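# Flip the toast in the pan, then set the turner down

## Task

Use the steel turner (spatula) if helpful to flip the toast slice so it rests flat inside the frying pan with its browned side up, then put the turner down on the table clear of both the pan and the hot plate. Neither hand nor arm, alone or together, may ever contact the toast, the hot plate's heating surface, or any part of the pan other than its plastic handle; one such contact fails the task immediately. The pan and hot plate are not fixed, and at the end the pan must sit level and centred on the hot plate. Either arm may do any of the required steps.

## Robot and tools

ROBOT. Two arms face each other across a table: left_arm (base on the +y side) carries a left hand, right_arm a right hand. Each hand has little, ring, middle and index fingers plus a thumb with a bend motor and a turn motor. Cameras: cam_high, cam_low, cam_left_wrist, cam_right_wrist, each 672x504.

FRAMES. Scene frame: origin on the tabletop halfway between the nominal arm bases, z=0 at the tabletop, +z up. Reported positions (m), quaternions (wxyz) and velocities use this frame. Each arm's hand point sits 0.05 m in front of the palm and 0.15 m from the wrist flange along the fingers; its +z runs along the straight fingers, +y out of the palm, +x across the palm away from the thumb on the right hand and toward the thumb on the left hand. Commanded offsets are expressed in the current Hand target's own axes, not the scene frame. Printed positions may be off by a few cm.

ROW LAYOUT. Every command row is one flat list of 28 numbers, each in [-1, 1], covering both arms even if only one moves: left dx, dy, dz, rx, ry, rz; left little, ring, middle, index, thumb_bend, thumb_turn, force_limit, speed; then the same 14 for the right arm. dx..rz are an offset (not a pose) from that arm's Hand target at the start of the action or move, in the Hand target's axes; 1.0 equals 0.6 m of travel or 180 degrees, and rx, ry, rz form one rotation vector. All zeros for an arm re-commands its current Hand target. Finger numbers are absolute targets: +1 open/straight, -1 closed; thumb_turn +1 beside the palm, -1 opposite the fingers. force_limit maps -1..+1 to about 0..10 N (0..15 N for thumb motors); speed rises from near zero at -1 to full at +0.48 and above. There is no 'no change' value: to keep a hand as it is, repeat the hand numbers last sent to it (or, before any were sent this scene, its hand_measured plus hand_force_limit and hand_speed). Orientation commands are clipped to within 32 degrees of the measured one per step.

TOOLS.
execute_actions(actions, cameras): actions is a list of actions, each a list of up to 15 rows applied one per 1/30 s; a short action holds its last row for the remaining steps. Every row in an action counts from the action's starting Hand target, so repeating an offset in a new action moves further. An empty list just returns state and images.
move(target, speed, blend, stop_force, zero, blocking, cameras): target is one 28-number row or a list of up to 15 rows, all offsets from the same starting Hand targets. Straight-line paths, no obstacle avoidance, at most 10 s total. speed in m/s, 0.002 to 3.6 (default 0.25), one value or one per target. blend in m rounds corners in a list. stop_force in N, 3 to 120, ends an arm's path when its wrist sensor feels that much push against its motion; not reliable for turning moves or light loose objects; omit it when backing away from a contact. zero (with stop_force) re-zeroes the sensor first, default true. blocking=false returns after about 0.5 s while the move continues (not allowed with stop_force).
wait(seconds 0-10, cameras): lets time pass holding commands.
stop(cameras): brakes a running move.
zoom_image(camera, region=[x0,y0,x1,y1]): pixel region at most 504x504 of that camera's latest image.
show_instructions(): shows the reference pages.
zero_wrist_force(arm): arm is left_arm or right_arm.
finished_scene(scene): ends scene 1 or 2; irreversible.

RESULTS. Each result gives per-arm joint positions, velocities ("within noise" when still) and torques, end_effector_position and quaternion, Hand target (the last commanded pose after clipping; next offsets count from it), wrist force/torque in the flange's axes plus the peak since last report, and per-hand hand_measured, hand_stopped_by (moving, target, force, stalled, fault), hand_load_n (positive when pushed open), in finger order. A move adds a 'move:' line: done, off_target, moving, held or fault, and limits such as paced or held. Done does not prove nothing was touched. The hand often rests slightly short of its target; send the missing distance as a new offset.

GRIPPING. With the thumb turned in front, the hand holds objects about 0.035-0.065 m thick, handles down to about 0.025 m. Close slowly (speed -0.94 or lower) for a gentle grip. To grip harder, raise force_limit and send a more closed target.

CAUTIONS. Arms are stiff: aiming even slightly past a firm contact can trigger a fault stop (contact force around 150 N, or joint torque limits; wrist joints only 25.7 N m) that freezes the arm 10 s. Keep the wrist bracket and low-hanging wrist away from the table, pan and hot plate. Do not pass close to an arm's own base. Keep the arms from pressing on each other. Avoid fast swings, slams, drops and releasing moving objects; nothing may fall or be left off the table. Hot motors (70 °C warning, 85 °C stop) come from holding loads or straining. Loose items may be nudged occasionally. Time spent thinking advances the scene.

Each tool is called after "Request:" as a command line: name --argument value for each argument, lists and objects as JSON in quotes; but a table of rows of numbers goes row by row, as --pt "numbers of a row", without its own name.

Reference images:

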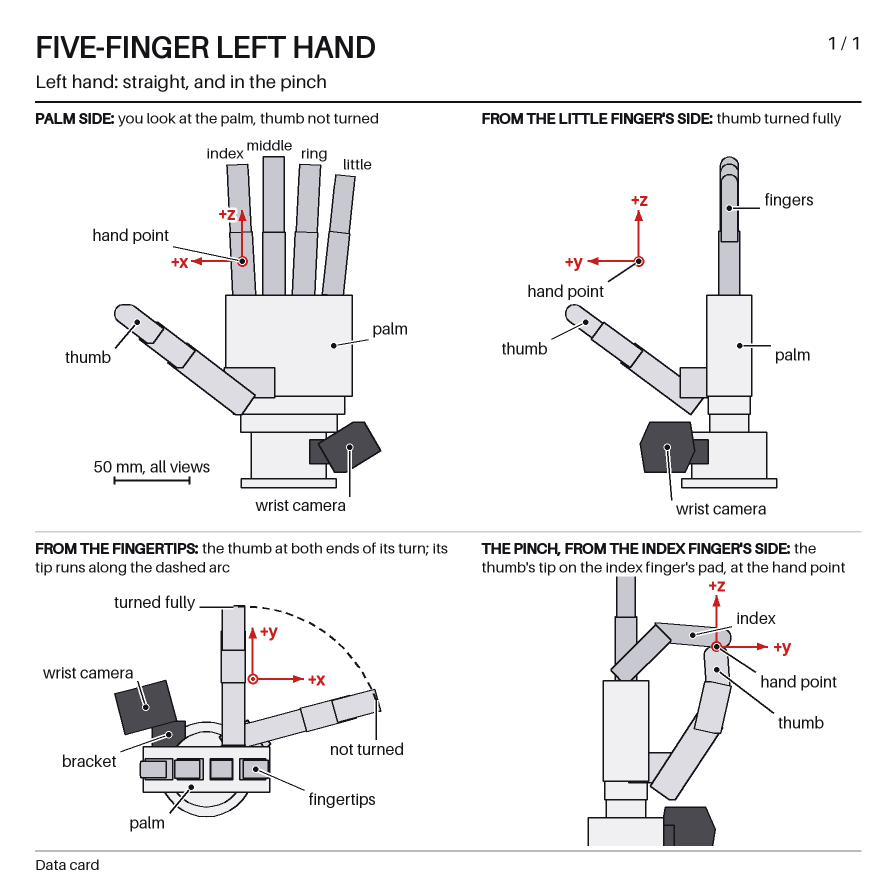

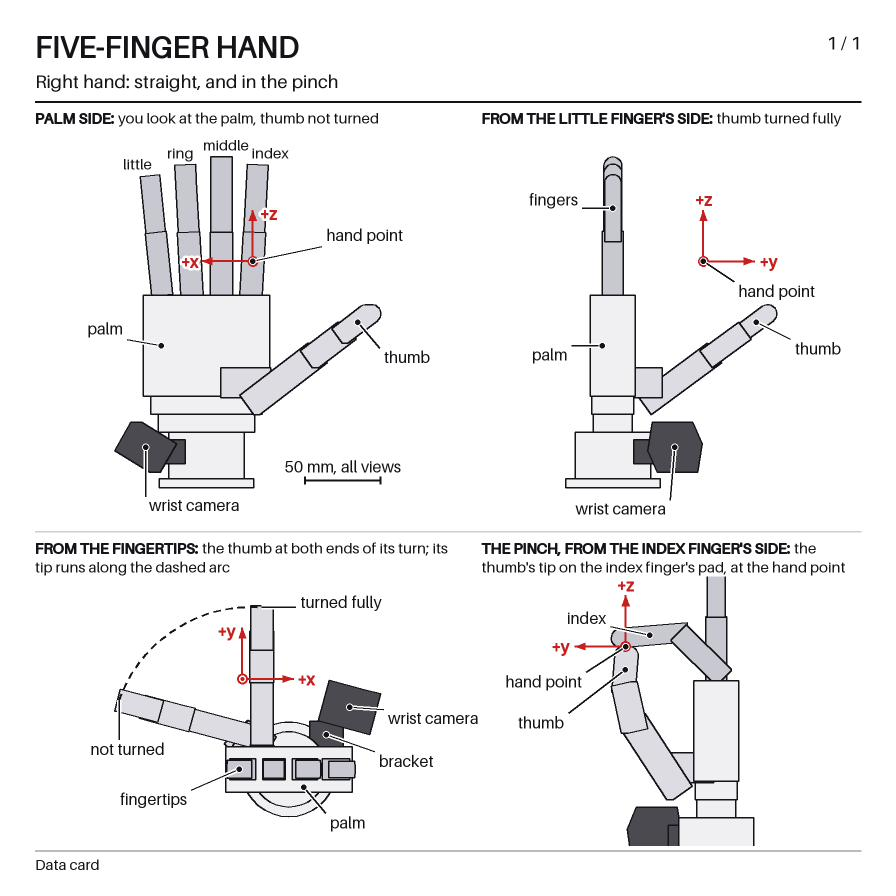

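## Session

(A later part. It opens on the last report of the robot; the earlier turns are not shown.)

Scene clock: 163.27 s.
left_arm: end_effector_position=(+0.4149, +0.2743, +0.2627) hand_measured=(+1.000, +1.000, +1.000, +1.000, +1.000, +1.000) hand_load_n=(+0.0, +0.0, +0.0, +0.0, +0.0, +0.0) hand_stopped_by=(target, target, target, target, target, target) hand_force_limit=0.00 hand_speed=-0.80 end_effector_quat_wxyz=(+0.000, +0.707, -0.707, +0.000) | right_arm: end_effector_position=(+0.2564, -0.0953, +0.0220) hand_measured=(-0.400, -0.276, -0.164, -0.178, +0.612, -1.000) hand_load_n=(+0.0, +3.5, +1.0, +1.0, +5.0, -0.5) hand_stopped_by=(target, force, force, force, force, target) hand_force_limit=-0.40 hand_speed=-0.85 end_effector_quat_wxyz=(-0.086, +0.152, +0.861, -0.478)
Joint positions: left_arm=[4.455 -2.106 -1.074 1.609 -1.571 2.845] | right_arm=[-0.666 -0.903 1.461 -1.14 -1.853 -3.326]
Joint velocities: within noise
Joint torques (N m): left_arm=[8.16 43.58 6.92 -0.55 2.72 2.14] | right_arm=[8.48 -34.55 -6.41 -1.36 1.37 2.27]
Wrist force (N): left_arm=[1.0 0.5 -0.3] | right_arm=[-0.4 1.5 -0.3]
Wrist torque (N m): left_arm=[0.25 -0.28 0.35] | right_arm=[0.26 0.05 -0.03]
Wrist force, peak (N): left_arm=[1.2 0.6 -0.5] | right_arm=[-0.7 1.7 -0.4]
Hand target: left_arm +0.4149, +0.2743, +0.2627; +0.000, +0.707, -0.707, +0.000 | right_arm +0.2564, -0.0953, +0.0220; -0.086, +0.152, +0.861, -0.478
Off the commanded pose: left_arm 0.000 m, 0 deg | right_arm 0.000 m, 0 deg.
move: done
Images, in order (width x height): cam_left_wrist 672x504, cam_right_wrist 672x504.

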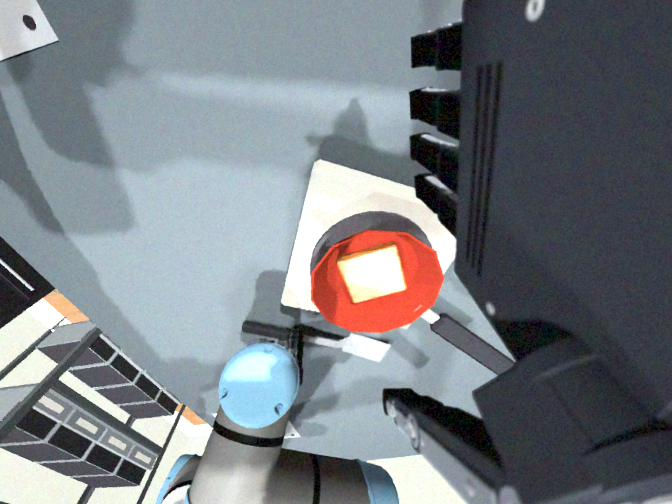

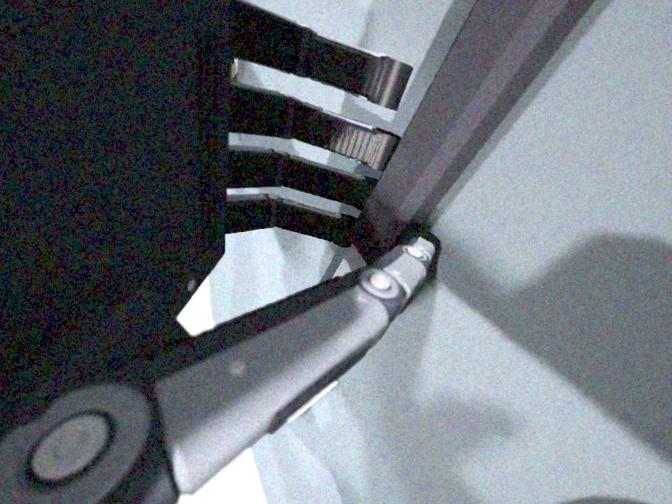

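Request:
move --target '[0,0,0,0,0,0,1,1,1,1,1,1,0,-0.8,0,0,0,0,0,0,-0.65,-0.6,-0.56,-0.6,0.2,-1,0.25,-0.88]' --speed 0.03 --cameras '[]'

Request:
move --target '[0,0,0,0,0,0,1,1,1,1,1,1,0,-0.8,0,-0.0565,-0.0353,0,0,0,-0.65,-0.6,-0.56,-0.6,0.2,-1,0.25,-0.88]' --speed 0.05

Scene clock: 168.93 s.
left_arm: end_effector_position=(+0.4149, +0.2743, +0.2627) hand_measured=(+1.000, +1.000, +1.000, +1.000, +1.000, +1.000) hand_load_n=(+0.0, +0.0, +0.0, +0.0, -0.5, +0.0) hand_stopped_by=(target, target, target, target, target, target) hand_force_limit=0.00 hand_speed=-0.80 end_effector_quat_wxyz=(+0.000, +0.707, -0.707, +0.000) | right_arm: end_effector_position=(+0.2564, -0.0953, +0.0220) hand_measured=(-0.650, -0.318, -0.196, -0.210, +0.608, -1.000) hand_load_n=(+0.0, +9.0, +7.5, +6.0, +14.0, -0.5) hand_stopped_by=(target, force, force, force, force, target) hand_force_limit=0.25 hand_speed=-0.88 end_effector_quat_wxyz=(-0.086, +0.152, +0.861, -0.478)
Joint positions: left_arm=[4.455 -2.106 -1.074 1.609 -1.571 2.845] | right_arm=[-0.666 -0.903 1.461 -1.14 -1.853 -3.326]
Joint velocities: within noise
Joint torques (N m): left_arm=[7.17 42.34 7.28 -0.51 2.46 2.32] | right_arm=[5.97 -40.06 -10.76 -0.1 -0.29 2.07]
Wrist force (N): left_arm=[0.9 0.7 -0.4] | right_arm=[-1.0 -6.4 -1.0]
Wrist torque (N m): left_arm=[0.30 -0.28 0.35] | right_arm=[0.11 0.04 -0.09]
Wrist force, peak (N): left_arm=[1.4 0.6 -0.1] | right_arm=[-1.1 -6.6 -1.2]
Hand target: left_arm +0.4149, +0.2743, +0.2627; +0.000, +0.707, -0.707, +0.000 | right_arm +0.2564, -0.0953, +0.0220; -0.086, +0.152, +0.861, -0.478
Off the commanded pose: left_arm 0.000 m, 0 deg | right_arm 0.000 m, 0 deg.
move: done
No camera images: "cameras" was empty.

Scene clock: 170.17 s.
left_arm: end_effector_position=(+0.4149, +0.2743, +0.2627) hand_measured=(+1.000, +1.000, +1.000, +1.000, +1.000, +1.000) hand_load_n=(+0.0, +0.0, +0.0, +0.0, -0.5, +0.0) hand_stopped_by=(target, target, target, target, target, target) hand_force_limit=0.00 hand_speed=-0.80 end_effector_quat_wxyz=(+0.000, +0.707, -0.707, +0.000) | right_arm: end_effector_position=(+0.2565, -0.0953, +0.0619) hand_measured=(-0.650, -0.318, -0.196, -0.210, +0.608, -1.000) hand_load_n=(+0.0, +1.5, +8.0, +4.5, +16.0, +4.0) hand_stopped_by=(target, force, force, force, force, target) hand_force_limit=0.25 hand_speed=-0.88 end_effector_quat_wxyz=(-0.086, +0.152, +0.861, -0.478)
Joint positions: left_arm=[4.455 -2.106 -1.074 1.609 -1.571 2.845] | right_arm=[-0.666 -0.95 1.426 -1.057 -1.853 -3.326]
Joint velocities: within noise
Joint torques (N m): left_arm=[7.21 42.6 8.19 -0.71 2.51 2.36] | right_arm=[-11.21 -57.11 -34.09 1.75 -1.84 -2.71]
Wrist force (N): left_arm=[0.6 0.7 -0.1] | right_arm=[-0.6 2.3 0.6]
Wrist torque (N m): left_arm=[0.27 -0.23 0.33] | right_arm=[0.28 0.16 -0.13]
Wrist force, peak (N): left_arm=[1.2 0.9 -0.3] | right_arm=[-1.1 -6.3 -1.0]
Hand target: left_arm +0.4149, +0.2743, +0.2627; +0.000, +0.707, -0.707, +0.000 | right_arm +0.2565, -0.0953, +0.0620; -0.086, +0.152, +0.861, -0.478
Off the commanded pose: left_arm 0.000 m, 0 deg | right_arm 0.000 m, 0 deg.
move: done

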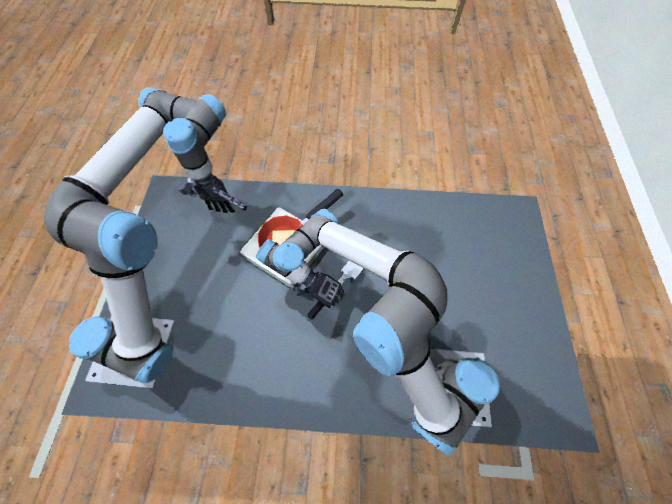

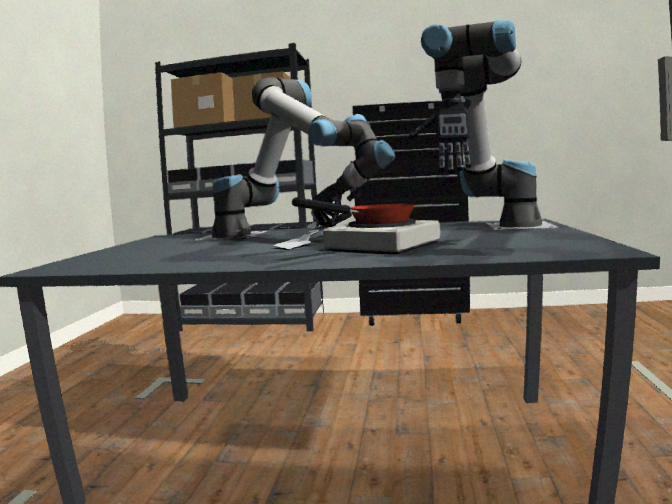

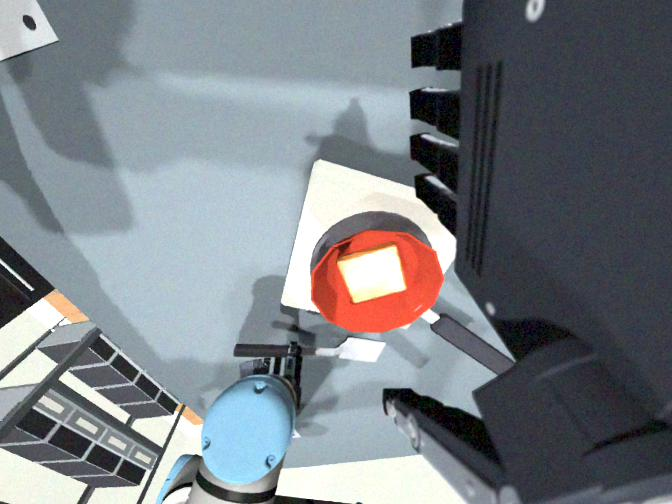

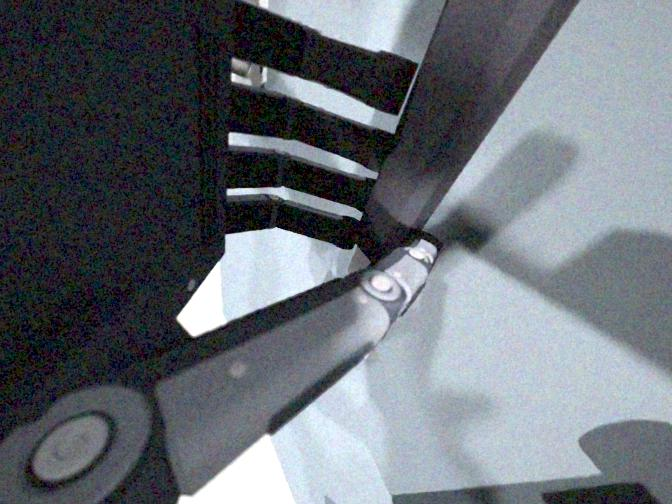

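Request:
move --target '[0,0,0,0,0,0,1,1,1,1,1,1,0,-0.8,0,0,0,0,0,0,-0.9,-0.66,-0.56,-0.6,0.2,-1,-0.3,-0.88]' --speed 0.03 --cameras '["cam_right_wrist"]'

Scene clock: 174.43 s.
left_arm: end_effector_position=(+0.4149, +0.2743, +0.2627) hand_measured=(+1.000, +1.000, +1.000, +1.000, +1.000, +1.000) hand_load_n=(+0.0, +0.0, +0.0, +0.0, +0.0, +0.0) hand_stopped_by=(target, target, target, target, target, target) hand_force_limit=0.00 hand_speed=-0.80 end_effector_quat_wxyz=(+0.000, +0.707, -0.707, +0.000) | right_arm: end_effector_position=(+0.2565, -0.0953, +0.0620) hand_measured=(-0.900, -0.328, -0.196, -0.210, +0.608, -1.000) hand_load_n=(+0.0, +3.0, +7.0, +4.0, +17.0, +5.5) hand_stopped_by=(target, force, force, force, force, target) hand_force_limit=-0.30 hand_speed=-0.88 end_effector_quat_wxyz=(-0.086, +0.152, +0.861, -0.478)
Joint positions: left_arm=[4.455 -2.106 -1.074 1.609 -1.571 2.845] | right_arm=[-0.666 -0.95 1.425 -1.057 -1.853 -3.326]
Joint velocities: within noise
Joint torques (N m): left_arm=[7.35 42.29 7.83 -0.58 2.58 2.31] | right_arm=[-10.64 -57.93 -31.25 1.58 0.29 -2.6]
Wrist force (N): left_arm=[0.8 0.5 -0.3] | right_arm=[-0.7 2.3 0.4]
Wrist torque (N m): left_arm=[0.25 -0.26 0.34] | right_arm=[0.31 0.16 -0.11]
Wrist force, peak (N): left_arm=[1.2 0.8 -0.3] | right_arm=[-0.8 2.6 0.6]
Hand target: left_arm +0.4149, +0.2743, +0.2627; +0.000, +0.707, -0.707, +0.000 | right_arm +0.2565, -0.0953, +0.0620; -0.086, +0.152, +0.861, -0.478
Off the commanded pose: left_arm 0.000 m, 0 deg | right_arm 0.000 m, 0 deg.
move: done
Images, in order (width x height): cam_right_wrist 672x504.

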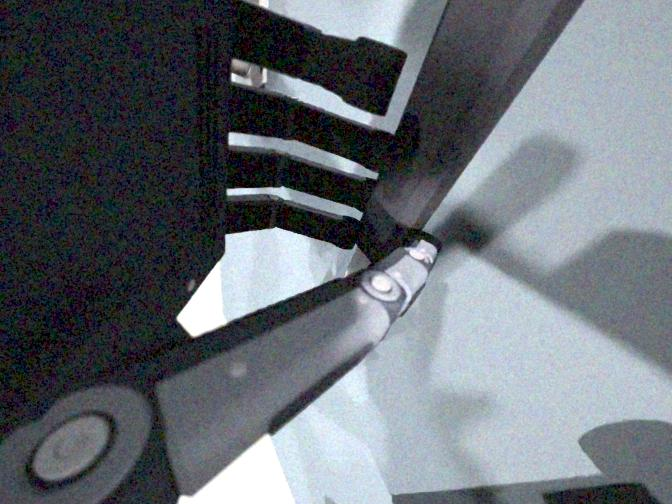

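Request:
move --pt "0 0 0 0 0 0 1 1 1 1 1 1 0 -0.8 0 -0.212 -0.1325 0 0 0 -0.9 -0.66 -0.56 -0.6 0.2 -1 -0.3 -0.88" --pt "0 0 0 0 0 0 1 1 1 1 1 1 0 -0.8 -0.1835 -0.3615 -0.17 0 -0.4476 -0.2797 -0.9 -0.66 -0.56 -0.6 0.2 -1 -0.3 -0.88" --speed 0.22 --blend 0.03

Request:
zoom_image --camera "cam_high" --region '[230, 160, 430, 330]'

Scene clock: 185.70 s.
left_arm: end_effector_position=(+0.4149, +0.2743, +0.2627) hand_measured=(+1.000, +1.000, +1.000, +1.000, +1.000, +1.000) hand_load_n=(+0.0, +0.0, +0.0, +0.0, +0.0, +0.0) hand_stopped_by=(target, target, target, target, target, target) hand_force_limit=0.00 hand_speed=-0.80 end_effector_quat_wxyz=(+0.000, +0.707, -0.707, +0.000) | right_arm: end_effector_position=(+0.3510, -0.1595, +0.2997) hand_measured=(-0.900, -0.328, -0.196, -0.210, +0.608, -1.000) hand_load_n=(-0.5, +3.0, +10.5, +0.0, +15.0, +7.0) hand_stopped_by=(target, force, force, force, force, target) hand_force_limit=-0.30 hand_speed=-0.88 end_effector_quat_wxyz=(+0.293, -0.533, +0.695, -0.385)
Joint positions: left_arm=[4.455 -2.106 -1.074 1.609 -1.571 2.845] | right_arm=[-0.795 -1.684 2.116 -2.697 -2.376 -5.571]
Joint velocities: within noise
Joint torques (N m): left_arm=[8.14 42.03 8.84 -0.68 2.41 2.29] | right_arm=[-10.44 -30.82 -8.84 -4.75 1.24 -3.07]
Wrist force (N): left_arm=[0.8 0.4 -0.4] | right_arm=[-0.5 2.6 0.6]
Wrist torque (N m): left_arm=[0.25 -0.26 0.35] | right_arm=[0.31 0.12 -0.13]
Wrist force, peak (N): left_arm=[1.1 1.1 -0.1] | right_arm=[-0.8 3.6 1.6]
Hand target: left_arm +0.4149, +0.2743, +0.2627; +0.000, +0.707, -0.707, +0.000 | right_arm +0.3510, -0.1595, +0.2997; +0.293, -0.533, +0.695, -0.385
Off the commanded pose: left_arm 0.000 m, 0 deg | right_arm 0.000 m, 0 deg.
move: done

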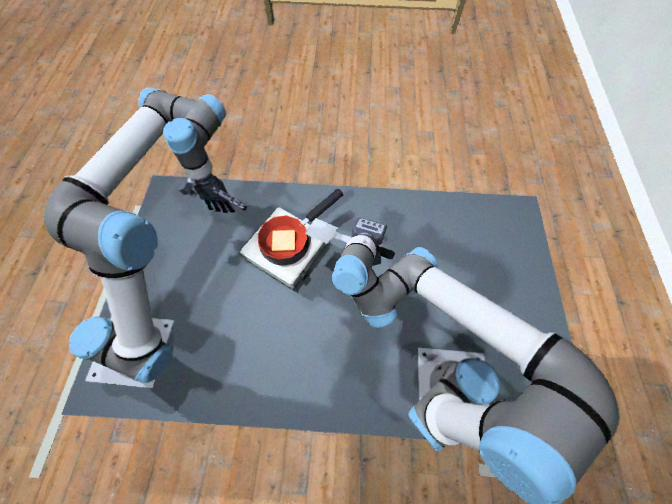

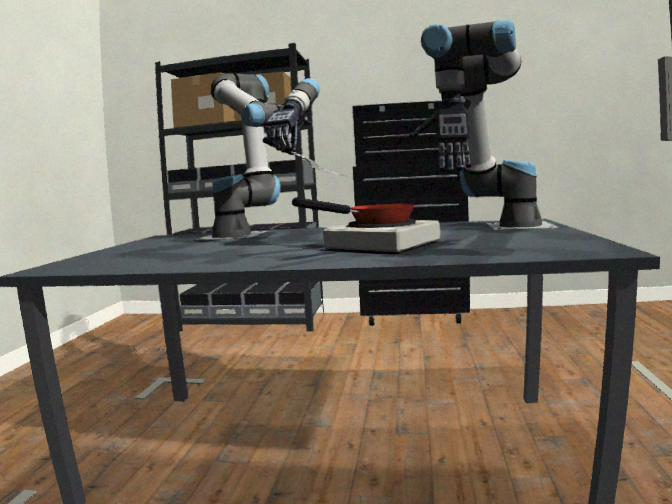

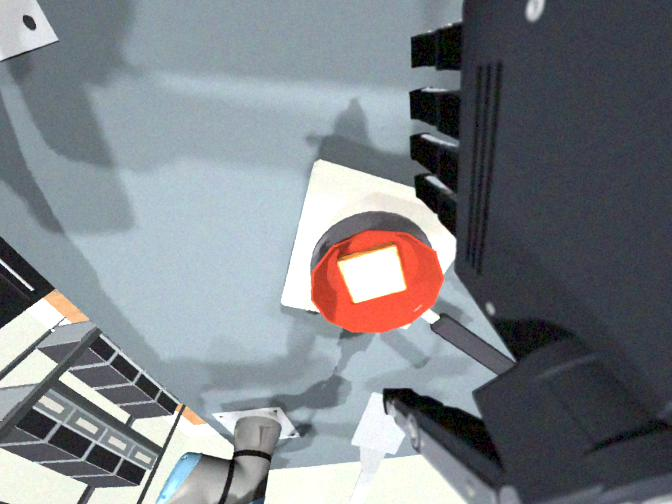

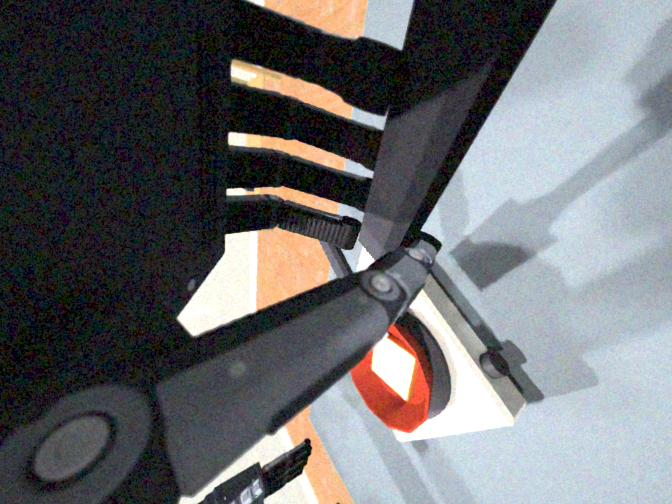

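Scaled by 2.520.

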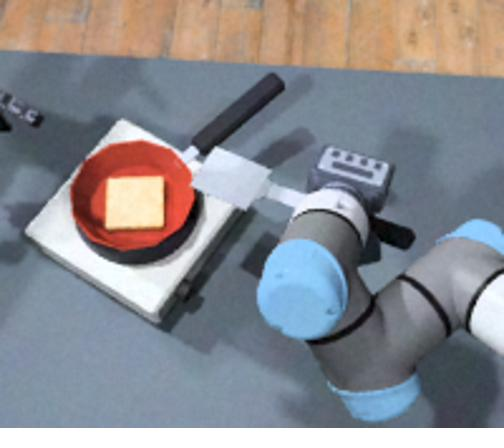

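Request:
zoom_image --camera "cam_low" --region '[230, 70, 380, 220]'

Request:
zoom_image --camera "cam_left_wrist" --region '[250, 300, 500, 504]'

Scaled by 3.360.

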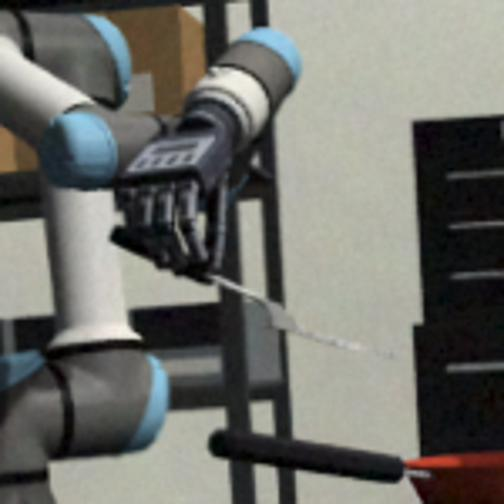

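Scaled by 2.016.

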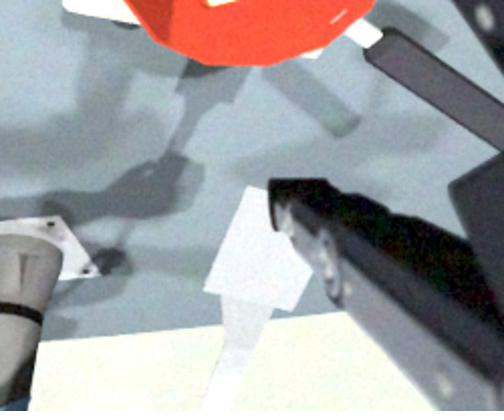

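Request:
move --target '[0,0,0,0,0,0,1,1,1,1,1,1,0,-0.8,0,0,0,0,0,0,-0.9,-0.7,-0.56,-0.68,0.2,-1,0.1,-0.9]' --speed 0.03 --cameras '["cam_right_wrist","cam_high","cam_low","cam_left_wrist"]'

Request:
zoom_image --camera "cam_low" --region '[230, 70, 380, 220]'

Request:
zoom_image --camera "cam_high" --region '[260, 170, 410, 290]'

Scene clock: 268.07 s.
left_arm: end_effector_position=(+0.4149, +0.2743, +0.2627) hand_measured=(+1.000, +1.000, +1.000, +1.000, +1.000, +1.000) hand_load_n=(+0.0, +0.0, +0.0, +0.0, +0.0, +0.0) hand_stopped_by=(target, target, target, target, target, target) hand_force_limit=0.00 hand_speed=-0.80 end_effector_quat_wxyz=(+0.000, +0.707, -0.707, +0.000) | right_arm: end_effector_position=(+0.3510, -0.1595, +0.2997) hand_measured=(-0.900, -0.344, -0.196, -0.244, +0.608, -1.000) hand_load_n=(-1.5, +4.5, +6.0, +6.5, +19.0, +7.5) hand_stopped_by=(target, force, force, force, force, target) hand_force_limit=0.10 hand_speed=-0.90 end_effector_quat_wxyz=(+0.293, -0.533, +0.695, -0.385)
Joint positions: left_arm=[4.455 -2.106 -1.074 1.609 -1.571 2.845] | right_arm=[-0.795 -1.684 2.116 -2.697 -2.376 -5.572]
Joint velocities: within noise
Joint torques (N m): left_arm=[7.78 43.16 9.39 -0.54 2.4 2.08] | right_arm=[-10.8 -30.33 -9.97 -4.52 0.99 -2.86]
Wrist force (N): left_arm=[1.0 0.2 -0.2] | right_arm=[-0.8 2.2 0.7]
Wrist torque (N m): left_arm=[0.20 -0.28 0.37] | right_arm=[0.27 0.16 -0.15]
Wrist force, peak (N): left_arm=[1.2 0.8 -0.1] | right_arm=[-0.5 2.7 0.6]
Hand target: left_arm +0.4149, +0.2743, +0.2627; +0.000, +0.707, -0.707, +0.000 | right_arm +0.3510, -0.1595, +0.2997; +0.293, -0.533, +0.695, -0.385
Off the commanded pose: left_arm 0.000 m, 0 deg | right_arm 0.000 m, 0 deg.
move: done

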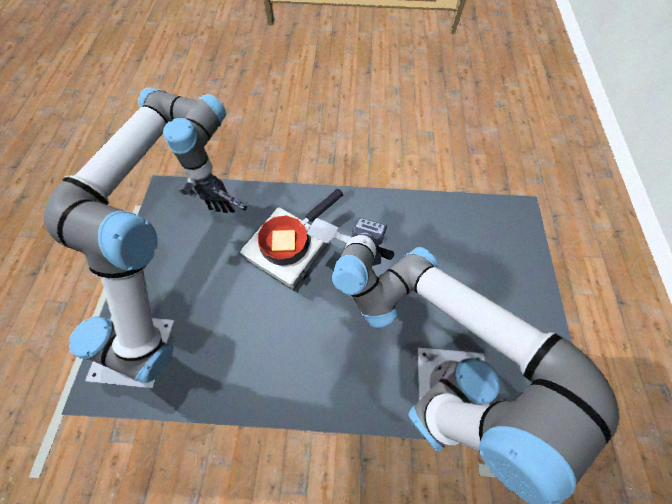

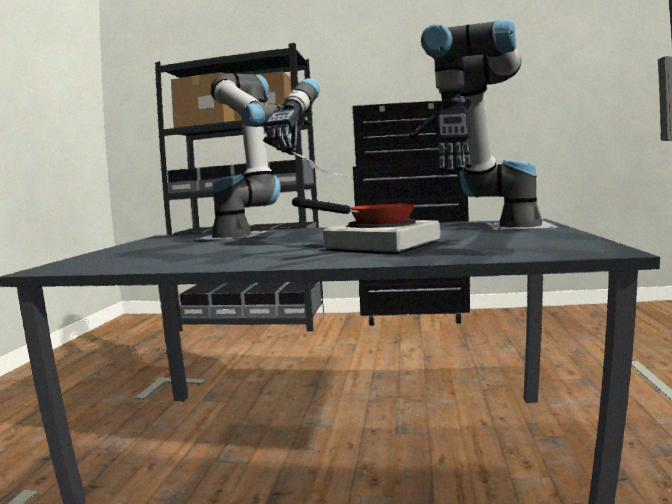

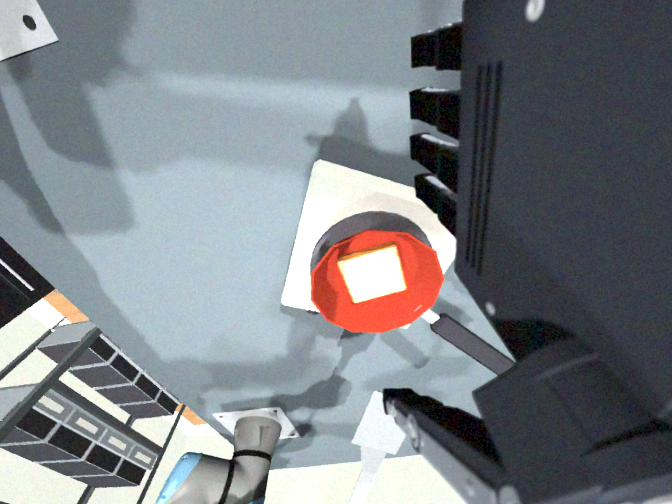

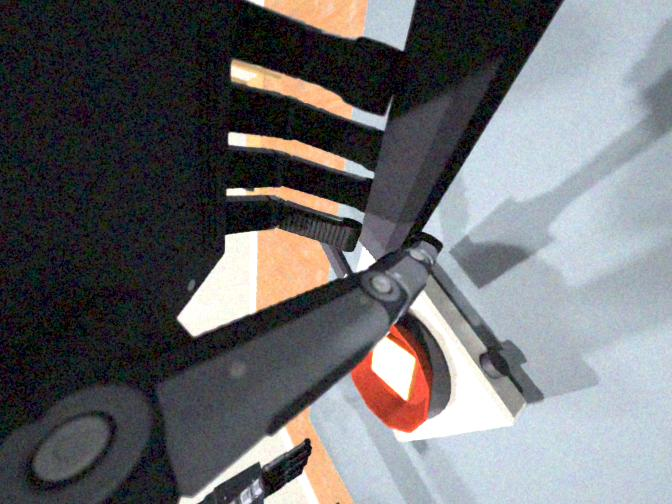

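Scaled by 3.360.

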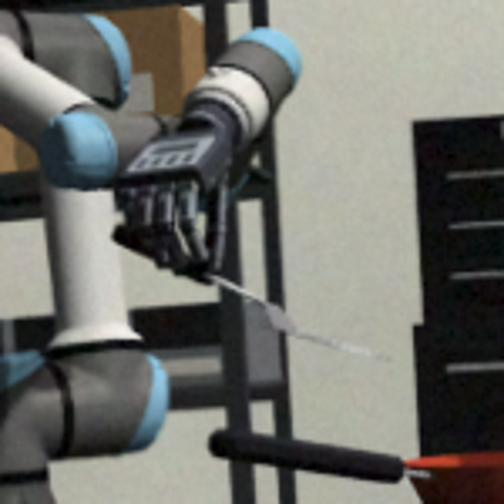

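Scaled by 3.360.

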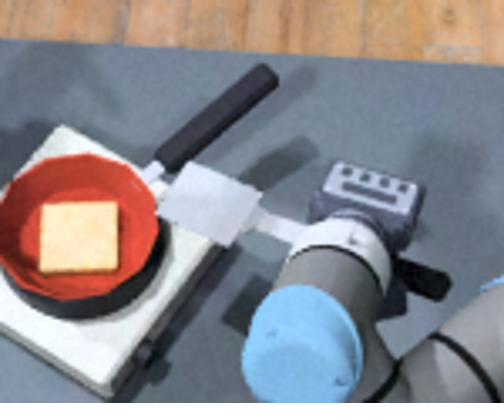

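Request:
move --target '[0,0,0,0,0,0,1,1,1,1,1,1,0,-0.8,0.141,0.1854,-0.045,0,0.2591,0.162,-0.9,-0.7,-0.56,-0.68,0.2,-1,0.1,-0.9]' --speed 0.2 --cameras '[]'

Request:
move --target '[0,0,0,0,0,0,1,1,1,1,1,1,0,-0.8,0,0.127,0.0795,-0.1333,-0.145,0.0536,-0.9,-0.7,-0.56,-0.68,0.2,-1,0.1,-0.9]' --speed 0.2

Request:
zoom_image --camera "cam_high" --region '[270, 200, 420, 340]'

Request:
zoom_image --camera "cam_low" --region '[200, 150, 350, 270]'

Scene clock: 297.53 s.
left_arm: end_effector_position=(+0.4149, +0.2743, +0.2627) hand_measured=(+1.000, +1.000, +1.000, +1.000, +1.000, +1.000) hand_load_n=(+0.0, +0.0, +0.0, +0.0, +0.0, +0.0) hand_stopped_by=(target, target, target, target, target, target) hand_force_limit=0.00 hand_speed=-0.80 end_effector_quat_wxyz=(+0.000, +0.707, -0.707, +0.000) | right_arm: end_effector_position=(+0.2496, -0.2199, +0.2202) hand_measured=(-0.900, -0.344, -0.196, -0.244, +0.608, -1.000) hand_load_n=(-1.0, +4.5, +5.5, +6.0, +19.0, +7.5) hand_stopped_by=(target, force, force, force, force, target) hand_force_limit=0.10 hand_speed=-0.90 end_effector_quat_wxyz=(+0.082, -0.152, +0.861, -0.478)
Joint positions: left_arm=[4.455 -2.106 -1.074 1.609 -1.571 2.845] | right_arm=[-0.648 -1.551 1.86 -1.177 -2.374 -3.851]
Joint velocities: within noise
Joint torques (N m): left_arm=[7.83 41.99 8.45 -0.8 2.29 2.03] | right_arm=[-10.88 -11.58 -36.81 0.21 0.9 2.42]
Wrist force (N): left_arm=[0.9 0.5 -0.3] | right_arm=[-0.6 2.4 0.5]
Wrist torque (N m): left_arm=[0.26 -0.27 0.34] | right_arm=[0.31 0.17 -0.12]
Wrist force, peak (N): left_arm=[1.5 0.5 -0.1] | right_arm=[-0.8 2.8 0.5]
Hand target: left_arm +0.4149, +0.2743, +0.2627; +0.000, +0.707, -0.707, +0.000 | right_arm +0.2496, -0.2199, +0.2202; +0.082, -0.152, +0.861, -0.478
Off the commanded pose: left_arm 0.000 m, 0 deg | right_arm 0.000 m, 0 deg.
move: done
No camera images: "cameras" was empty.

Scene clock: 299.93 s.
left_arm: end_effector_position=(+0.4149, +0.2743, +0.2627) hand_measured=(+1.000, +1.000, +1.000, +1.000, +1.000, +1.000) hand_load_n=(+0.0, +0.0, +0.0, +0.0, -0.5, +0.0) hand_stopped_by=(target, target, target, target, target, target) hand_force_limit=0.00 hand_speed=-0.80 end_effector_quat_wxyz=(+0.000, +0.707, -0.707, +0.000) | right_arm: end_effector_position=(+0.2493, -0.2201, +0.1303) hand_measured=(-0.900, -0.344, -0.196, -0.244, +0.608, -1.000) hand_load_n=(-1.5, +4.0, +6.0, +6.5, +19.0, +7.5) hand_stopped_by=(target, force, force, force, force, target) hand_force_limit=0.10 hand_speed=-0.90 end_effector_quat_wxyz=(+0.279, -0.197, +0.910, -0.236)
Joint positions: left_arm=[4.455 -2.106 -1.074 1.609 -1.571 2.845] | right_arm=[-0.761 -1.791 2.549 -2.591 -2.279 -4.447]
Joint velocities: within noise
Joint torques (N m): left_arm=[7.69 41.49 8.92 -0.82 2.47 2.05] | right_arm=[-11.13 3.74 -5.53 -4.75 1.02 -2.94]
Wrist force (N): left_arm=[0.8 0.6 0.0] | right_arm=[0.1 2.2 0.5]
Wrist torque (N m): left_arm=[0.24 -0.25 0.34] | right_arm=[0.38 0.16 -0.15]
Wrist force, peak (N): left_arm=[1.1 0.9 -0.3] | right_arm=[-0.4 2.6 0.6]
Hand target: left_arm +0.4149, +0.2743, +0.2627; +0.000, +0.707, -0.707, +0.000 | right_arm +0.2493, -0.2201, +0.1303; +0.279, -0.197, +0.910, -0.236
Off the commanded pose: left_arm 0.000 m, 0 deg | right_arm 0.000 m, 0 deg.
move: done

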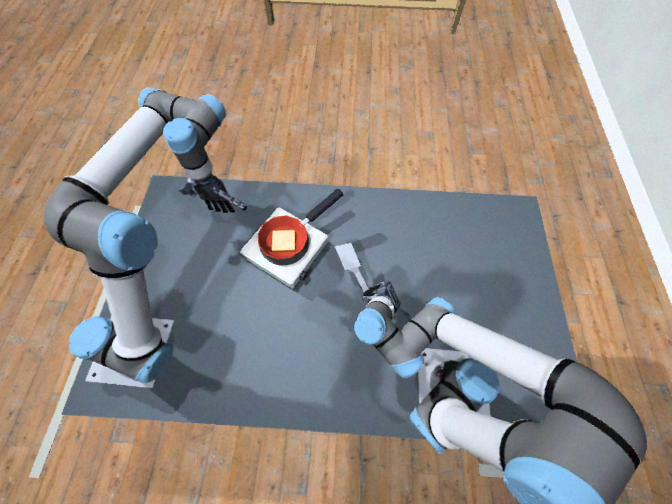

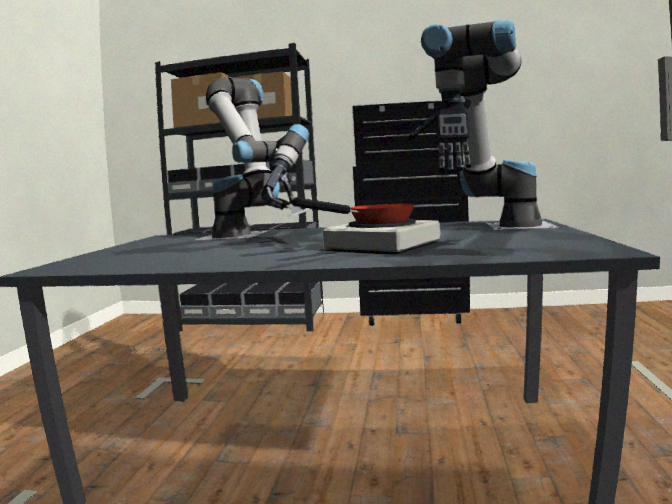

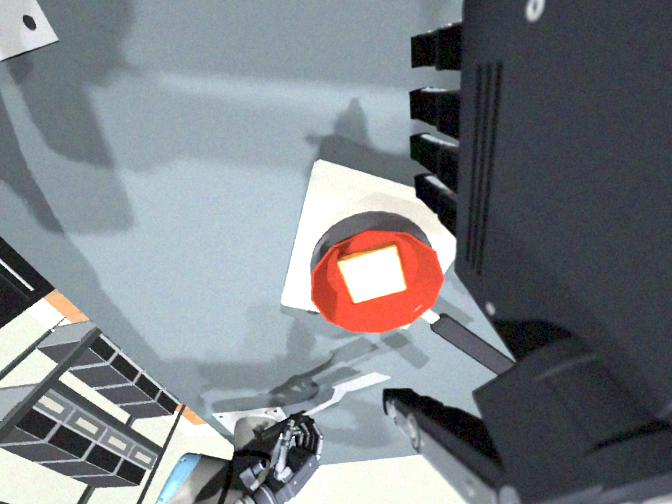

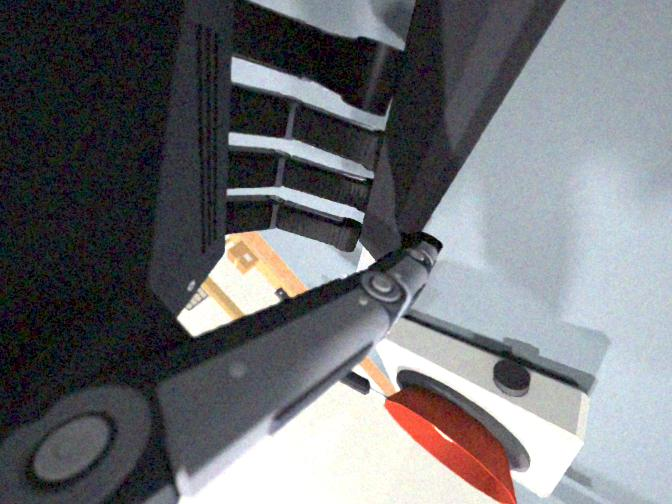

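Scaled by 3.360.

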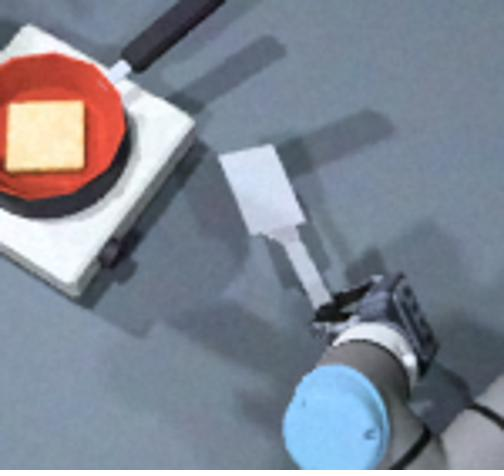

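Scaled by 3.360.

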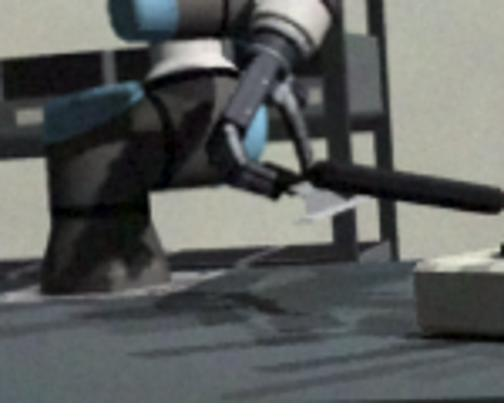

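Request:
move --target '[0,0,0,0,0,0,1,1,1,1,1,1,0,-0.8,0.076,0.0989,0.1346,0,0,0,-0.9,-0.7,-0.56,-0.68,0.2,-1,0.1,-0.9]' --speed 0.06 --stop_force 4 --cameras '["cam_high","cam_low"]'

Request:
zoom_image --camera "cam_low" --region '[200, 170, 350, 270]'

Request:
zoom_image --camera "cam_high" --region '[290, 220, 440, 340]'

Scene clock: 308.83 s.
left_arm: end_effector_position=(+0.4149, +0.2743, +0.2627) hand_measured=(+1.000, +1.000, +1.000, +1.000, +1.000, +1.000) hand_load_n=(+0.0, +0.0, +0.0, +0.0, +0.0, +0.0) hand_stopped_by=(target, target, target, target, target, target) hand_force_limit=0.00 hand_speed=-0.80 end_effector_quat_wxyz=(+0.000, +0.707, -0.707, +0.000) | right_arm: end_effector_position=(+0.2490, -0.2202, +0.0270) hand_measured=(-0.900, -0.344, -0.196, -0.244, +0.610, -1.000) hand_load_n=(+0.0, +6.0, +2.0, +6.5, +21.5, +4.5) hand_stopped_by=(target, force, force, force, force, target) hand_force_limit=0.10 hand_speed=-0.90 end_effector_quat_wxyz=(+0.278, -0.196, +0.910, -0.236)
Joint positions: left_arm=[4.455 -2.106 -1.074 1.609 -1.571 2.845] | right_arm=[-0.761 -1.386 2.662 -3.105 -2.279 -4.444]
Joint velocities: within noise
Joint torques (N m): left_arm=[7.2 41.74 8.88 -0.62 1.96 2.08] | right_arm=[7.38 -30.01 -24.04 -1.07 -2.6 -1.09]
Wrist force (N): left_arm=[1.1 0.9 0.0] | right_arm=[0.0 1.0 -0.6]
Wrist torque (N m): left_arm=[0.30 -0.30 0.35] | right_arm=[0.39 0.06 -0.07]
Wrist force, peak (N): left_arm=[1.2 1.0 -0.3] | right_arm=[-7.6 -24.3 -21.2]
Hand target: left_arm +0.4149, +0.2743, +0.2627; +0.000, +0.707, -0.707, +0.000 | right_arm +0.2490, -0.2202, +0.0270; +0.278, -0.196, +0.910, -0.236 (not the last commanded pose)
Off the commanded pose: left_arm 0.000 m, 0 deg | right_arm 0.007 m, 0 deg.
move: contact (right_arm)
Images, in order (width x height): cam_high 672x504, cam_low 672x504.

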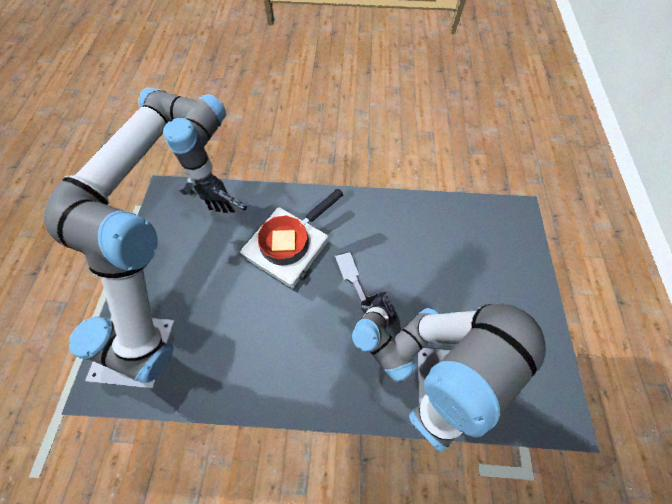

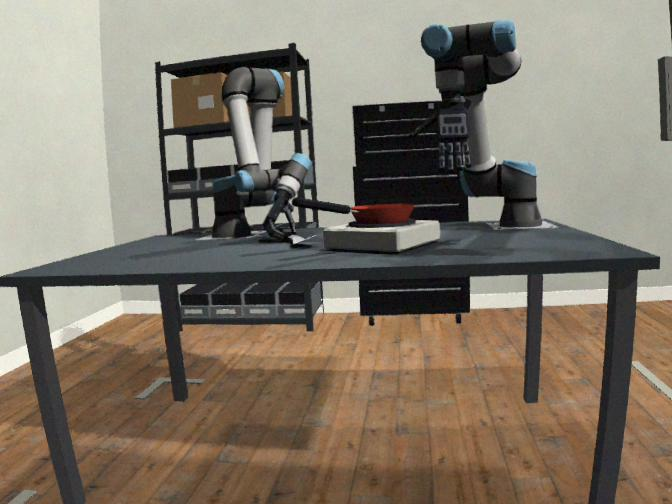

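Scaled by 3.360.

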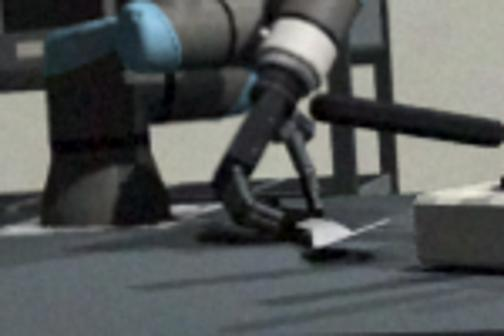

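Scaled by 3.360.

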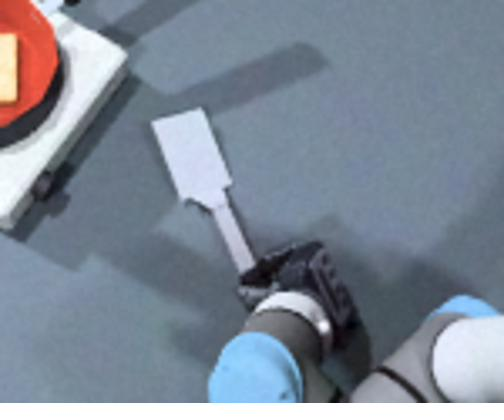

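Request:
move --target '[0,0,0,0,0,0,1,1,1,1,1,1,0,-0.8,-0.0042,-0.0054,-0.0073,0.111,0,0,-0.9,-0.7,-0.56,-0.68,0.2,-1,0.1,-0.9]' --speed 0.1 --cameras '["cam_high","cam_low","cam_right_wrist"]'

Request:
zoom_image --camera "cam_low" --region '[200, 170, 350, 270]'

Scene clock: 319.30 s.
left_arm: end_effector_position=(+0.4149, +0.2743, +0.2627) hand_measured=(+1.000, +1.000, +1.000, +1.000, +1.000, +1.000) hand_load_n=(+0.0, +0.0, -0.5, +0.0, +0.0, +0.0) hand_stopped_by=(target, target, target, target, target, target) hand_force_limit=0.00 hand_speed=-0.80 end_effector_quat_wxyz=(+0.000, +0.707, -0.707, +0.000) | right_arm: end_effector_position=(+0.2490, -0.2203, +0.0330) hand_measured=(-0.900, -0.344, -0.196, -0.244, +0.610, -1.000) hand_load_n=(+0.0, +3.5, +3.5, +9.5, +20.5, +6.0) hand_stopped_by=(target, force, force, force, force, target) hand_force_limit=0.10 hand_speed=-0.90 end_effector_quat_wxyz=(+0.308, -0.145, +0.856, -0.390)
Joint positions: left_arm=[4.455 -2.106 -1.074 1.609 -1.571 2.845] | right_arm=[-0.56 -1.331 2.479 -2.462 -2.591 -3.915]
Joint velocities: within noise
Joint torques (N m): left_arm=[7.09 40.44 9.66 -0.9 2.04 1.92] | right_arm=[9.07 -9.45 -26.81 -0.86 -3.21 2.71]
Wrist force (N): left_arm=[1.1 0.6 -0.3] | right_arm=[-0.2 2.3 0.3]
Wrist torque (N m): left_arm=[0.26 -0.31 0.36] | right_arm=[0.31 0.17 -0.21]
Wrist force, peak (N): left_arm=[1.2 1.0 0.0] | right_arm=[-0.2 2.6 0.4]
Hand target: left_arm +0.4149, +0.2743, +0.2627; +0.000, +0.707, -0.707, +0.000 | right_arm +0.2490, -0.2202, +0.0330; +0.308, -0.145, +0.856, -0.390
Off the commanded pose: left_arm 0.000 m, 0 deg | right_arm 0.000 m, 0 deg.
move: done
Images, in order (width x height): cam_high 672x504, cam_low 672x504, cam_right_wrist 672x504.

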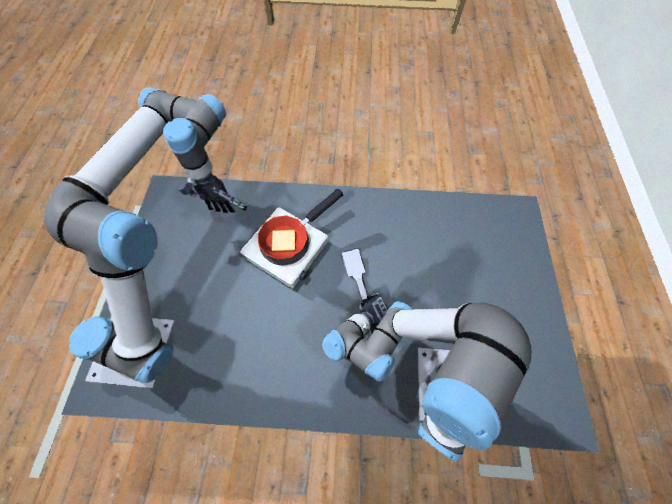

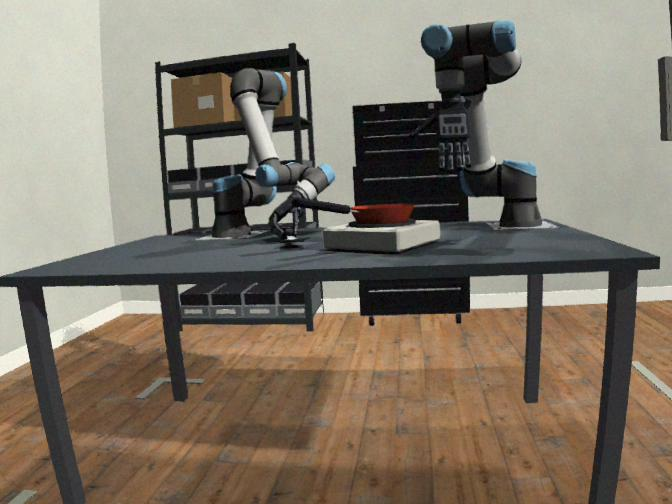

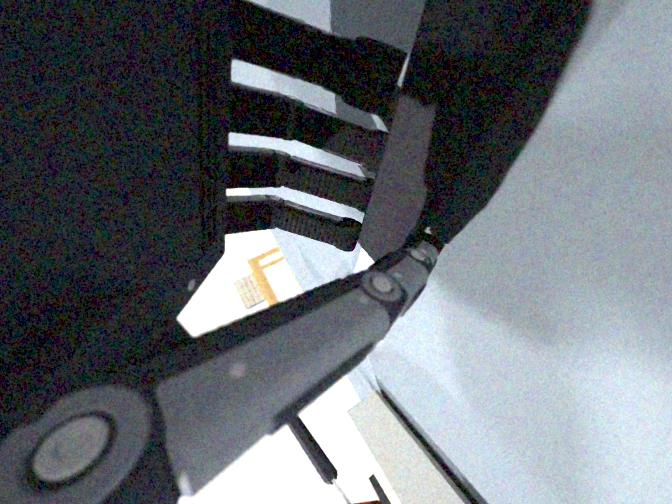

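Scaled by 3.360.

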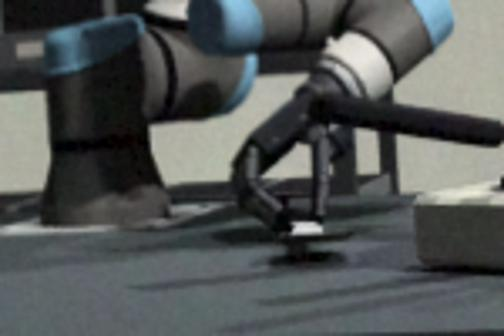

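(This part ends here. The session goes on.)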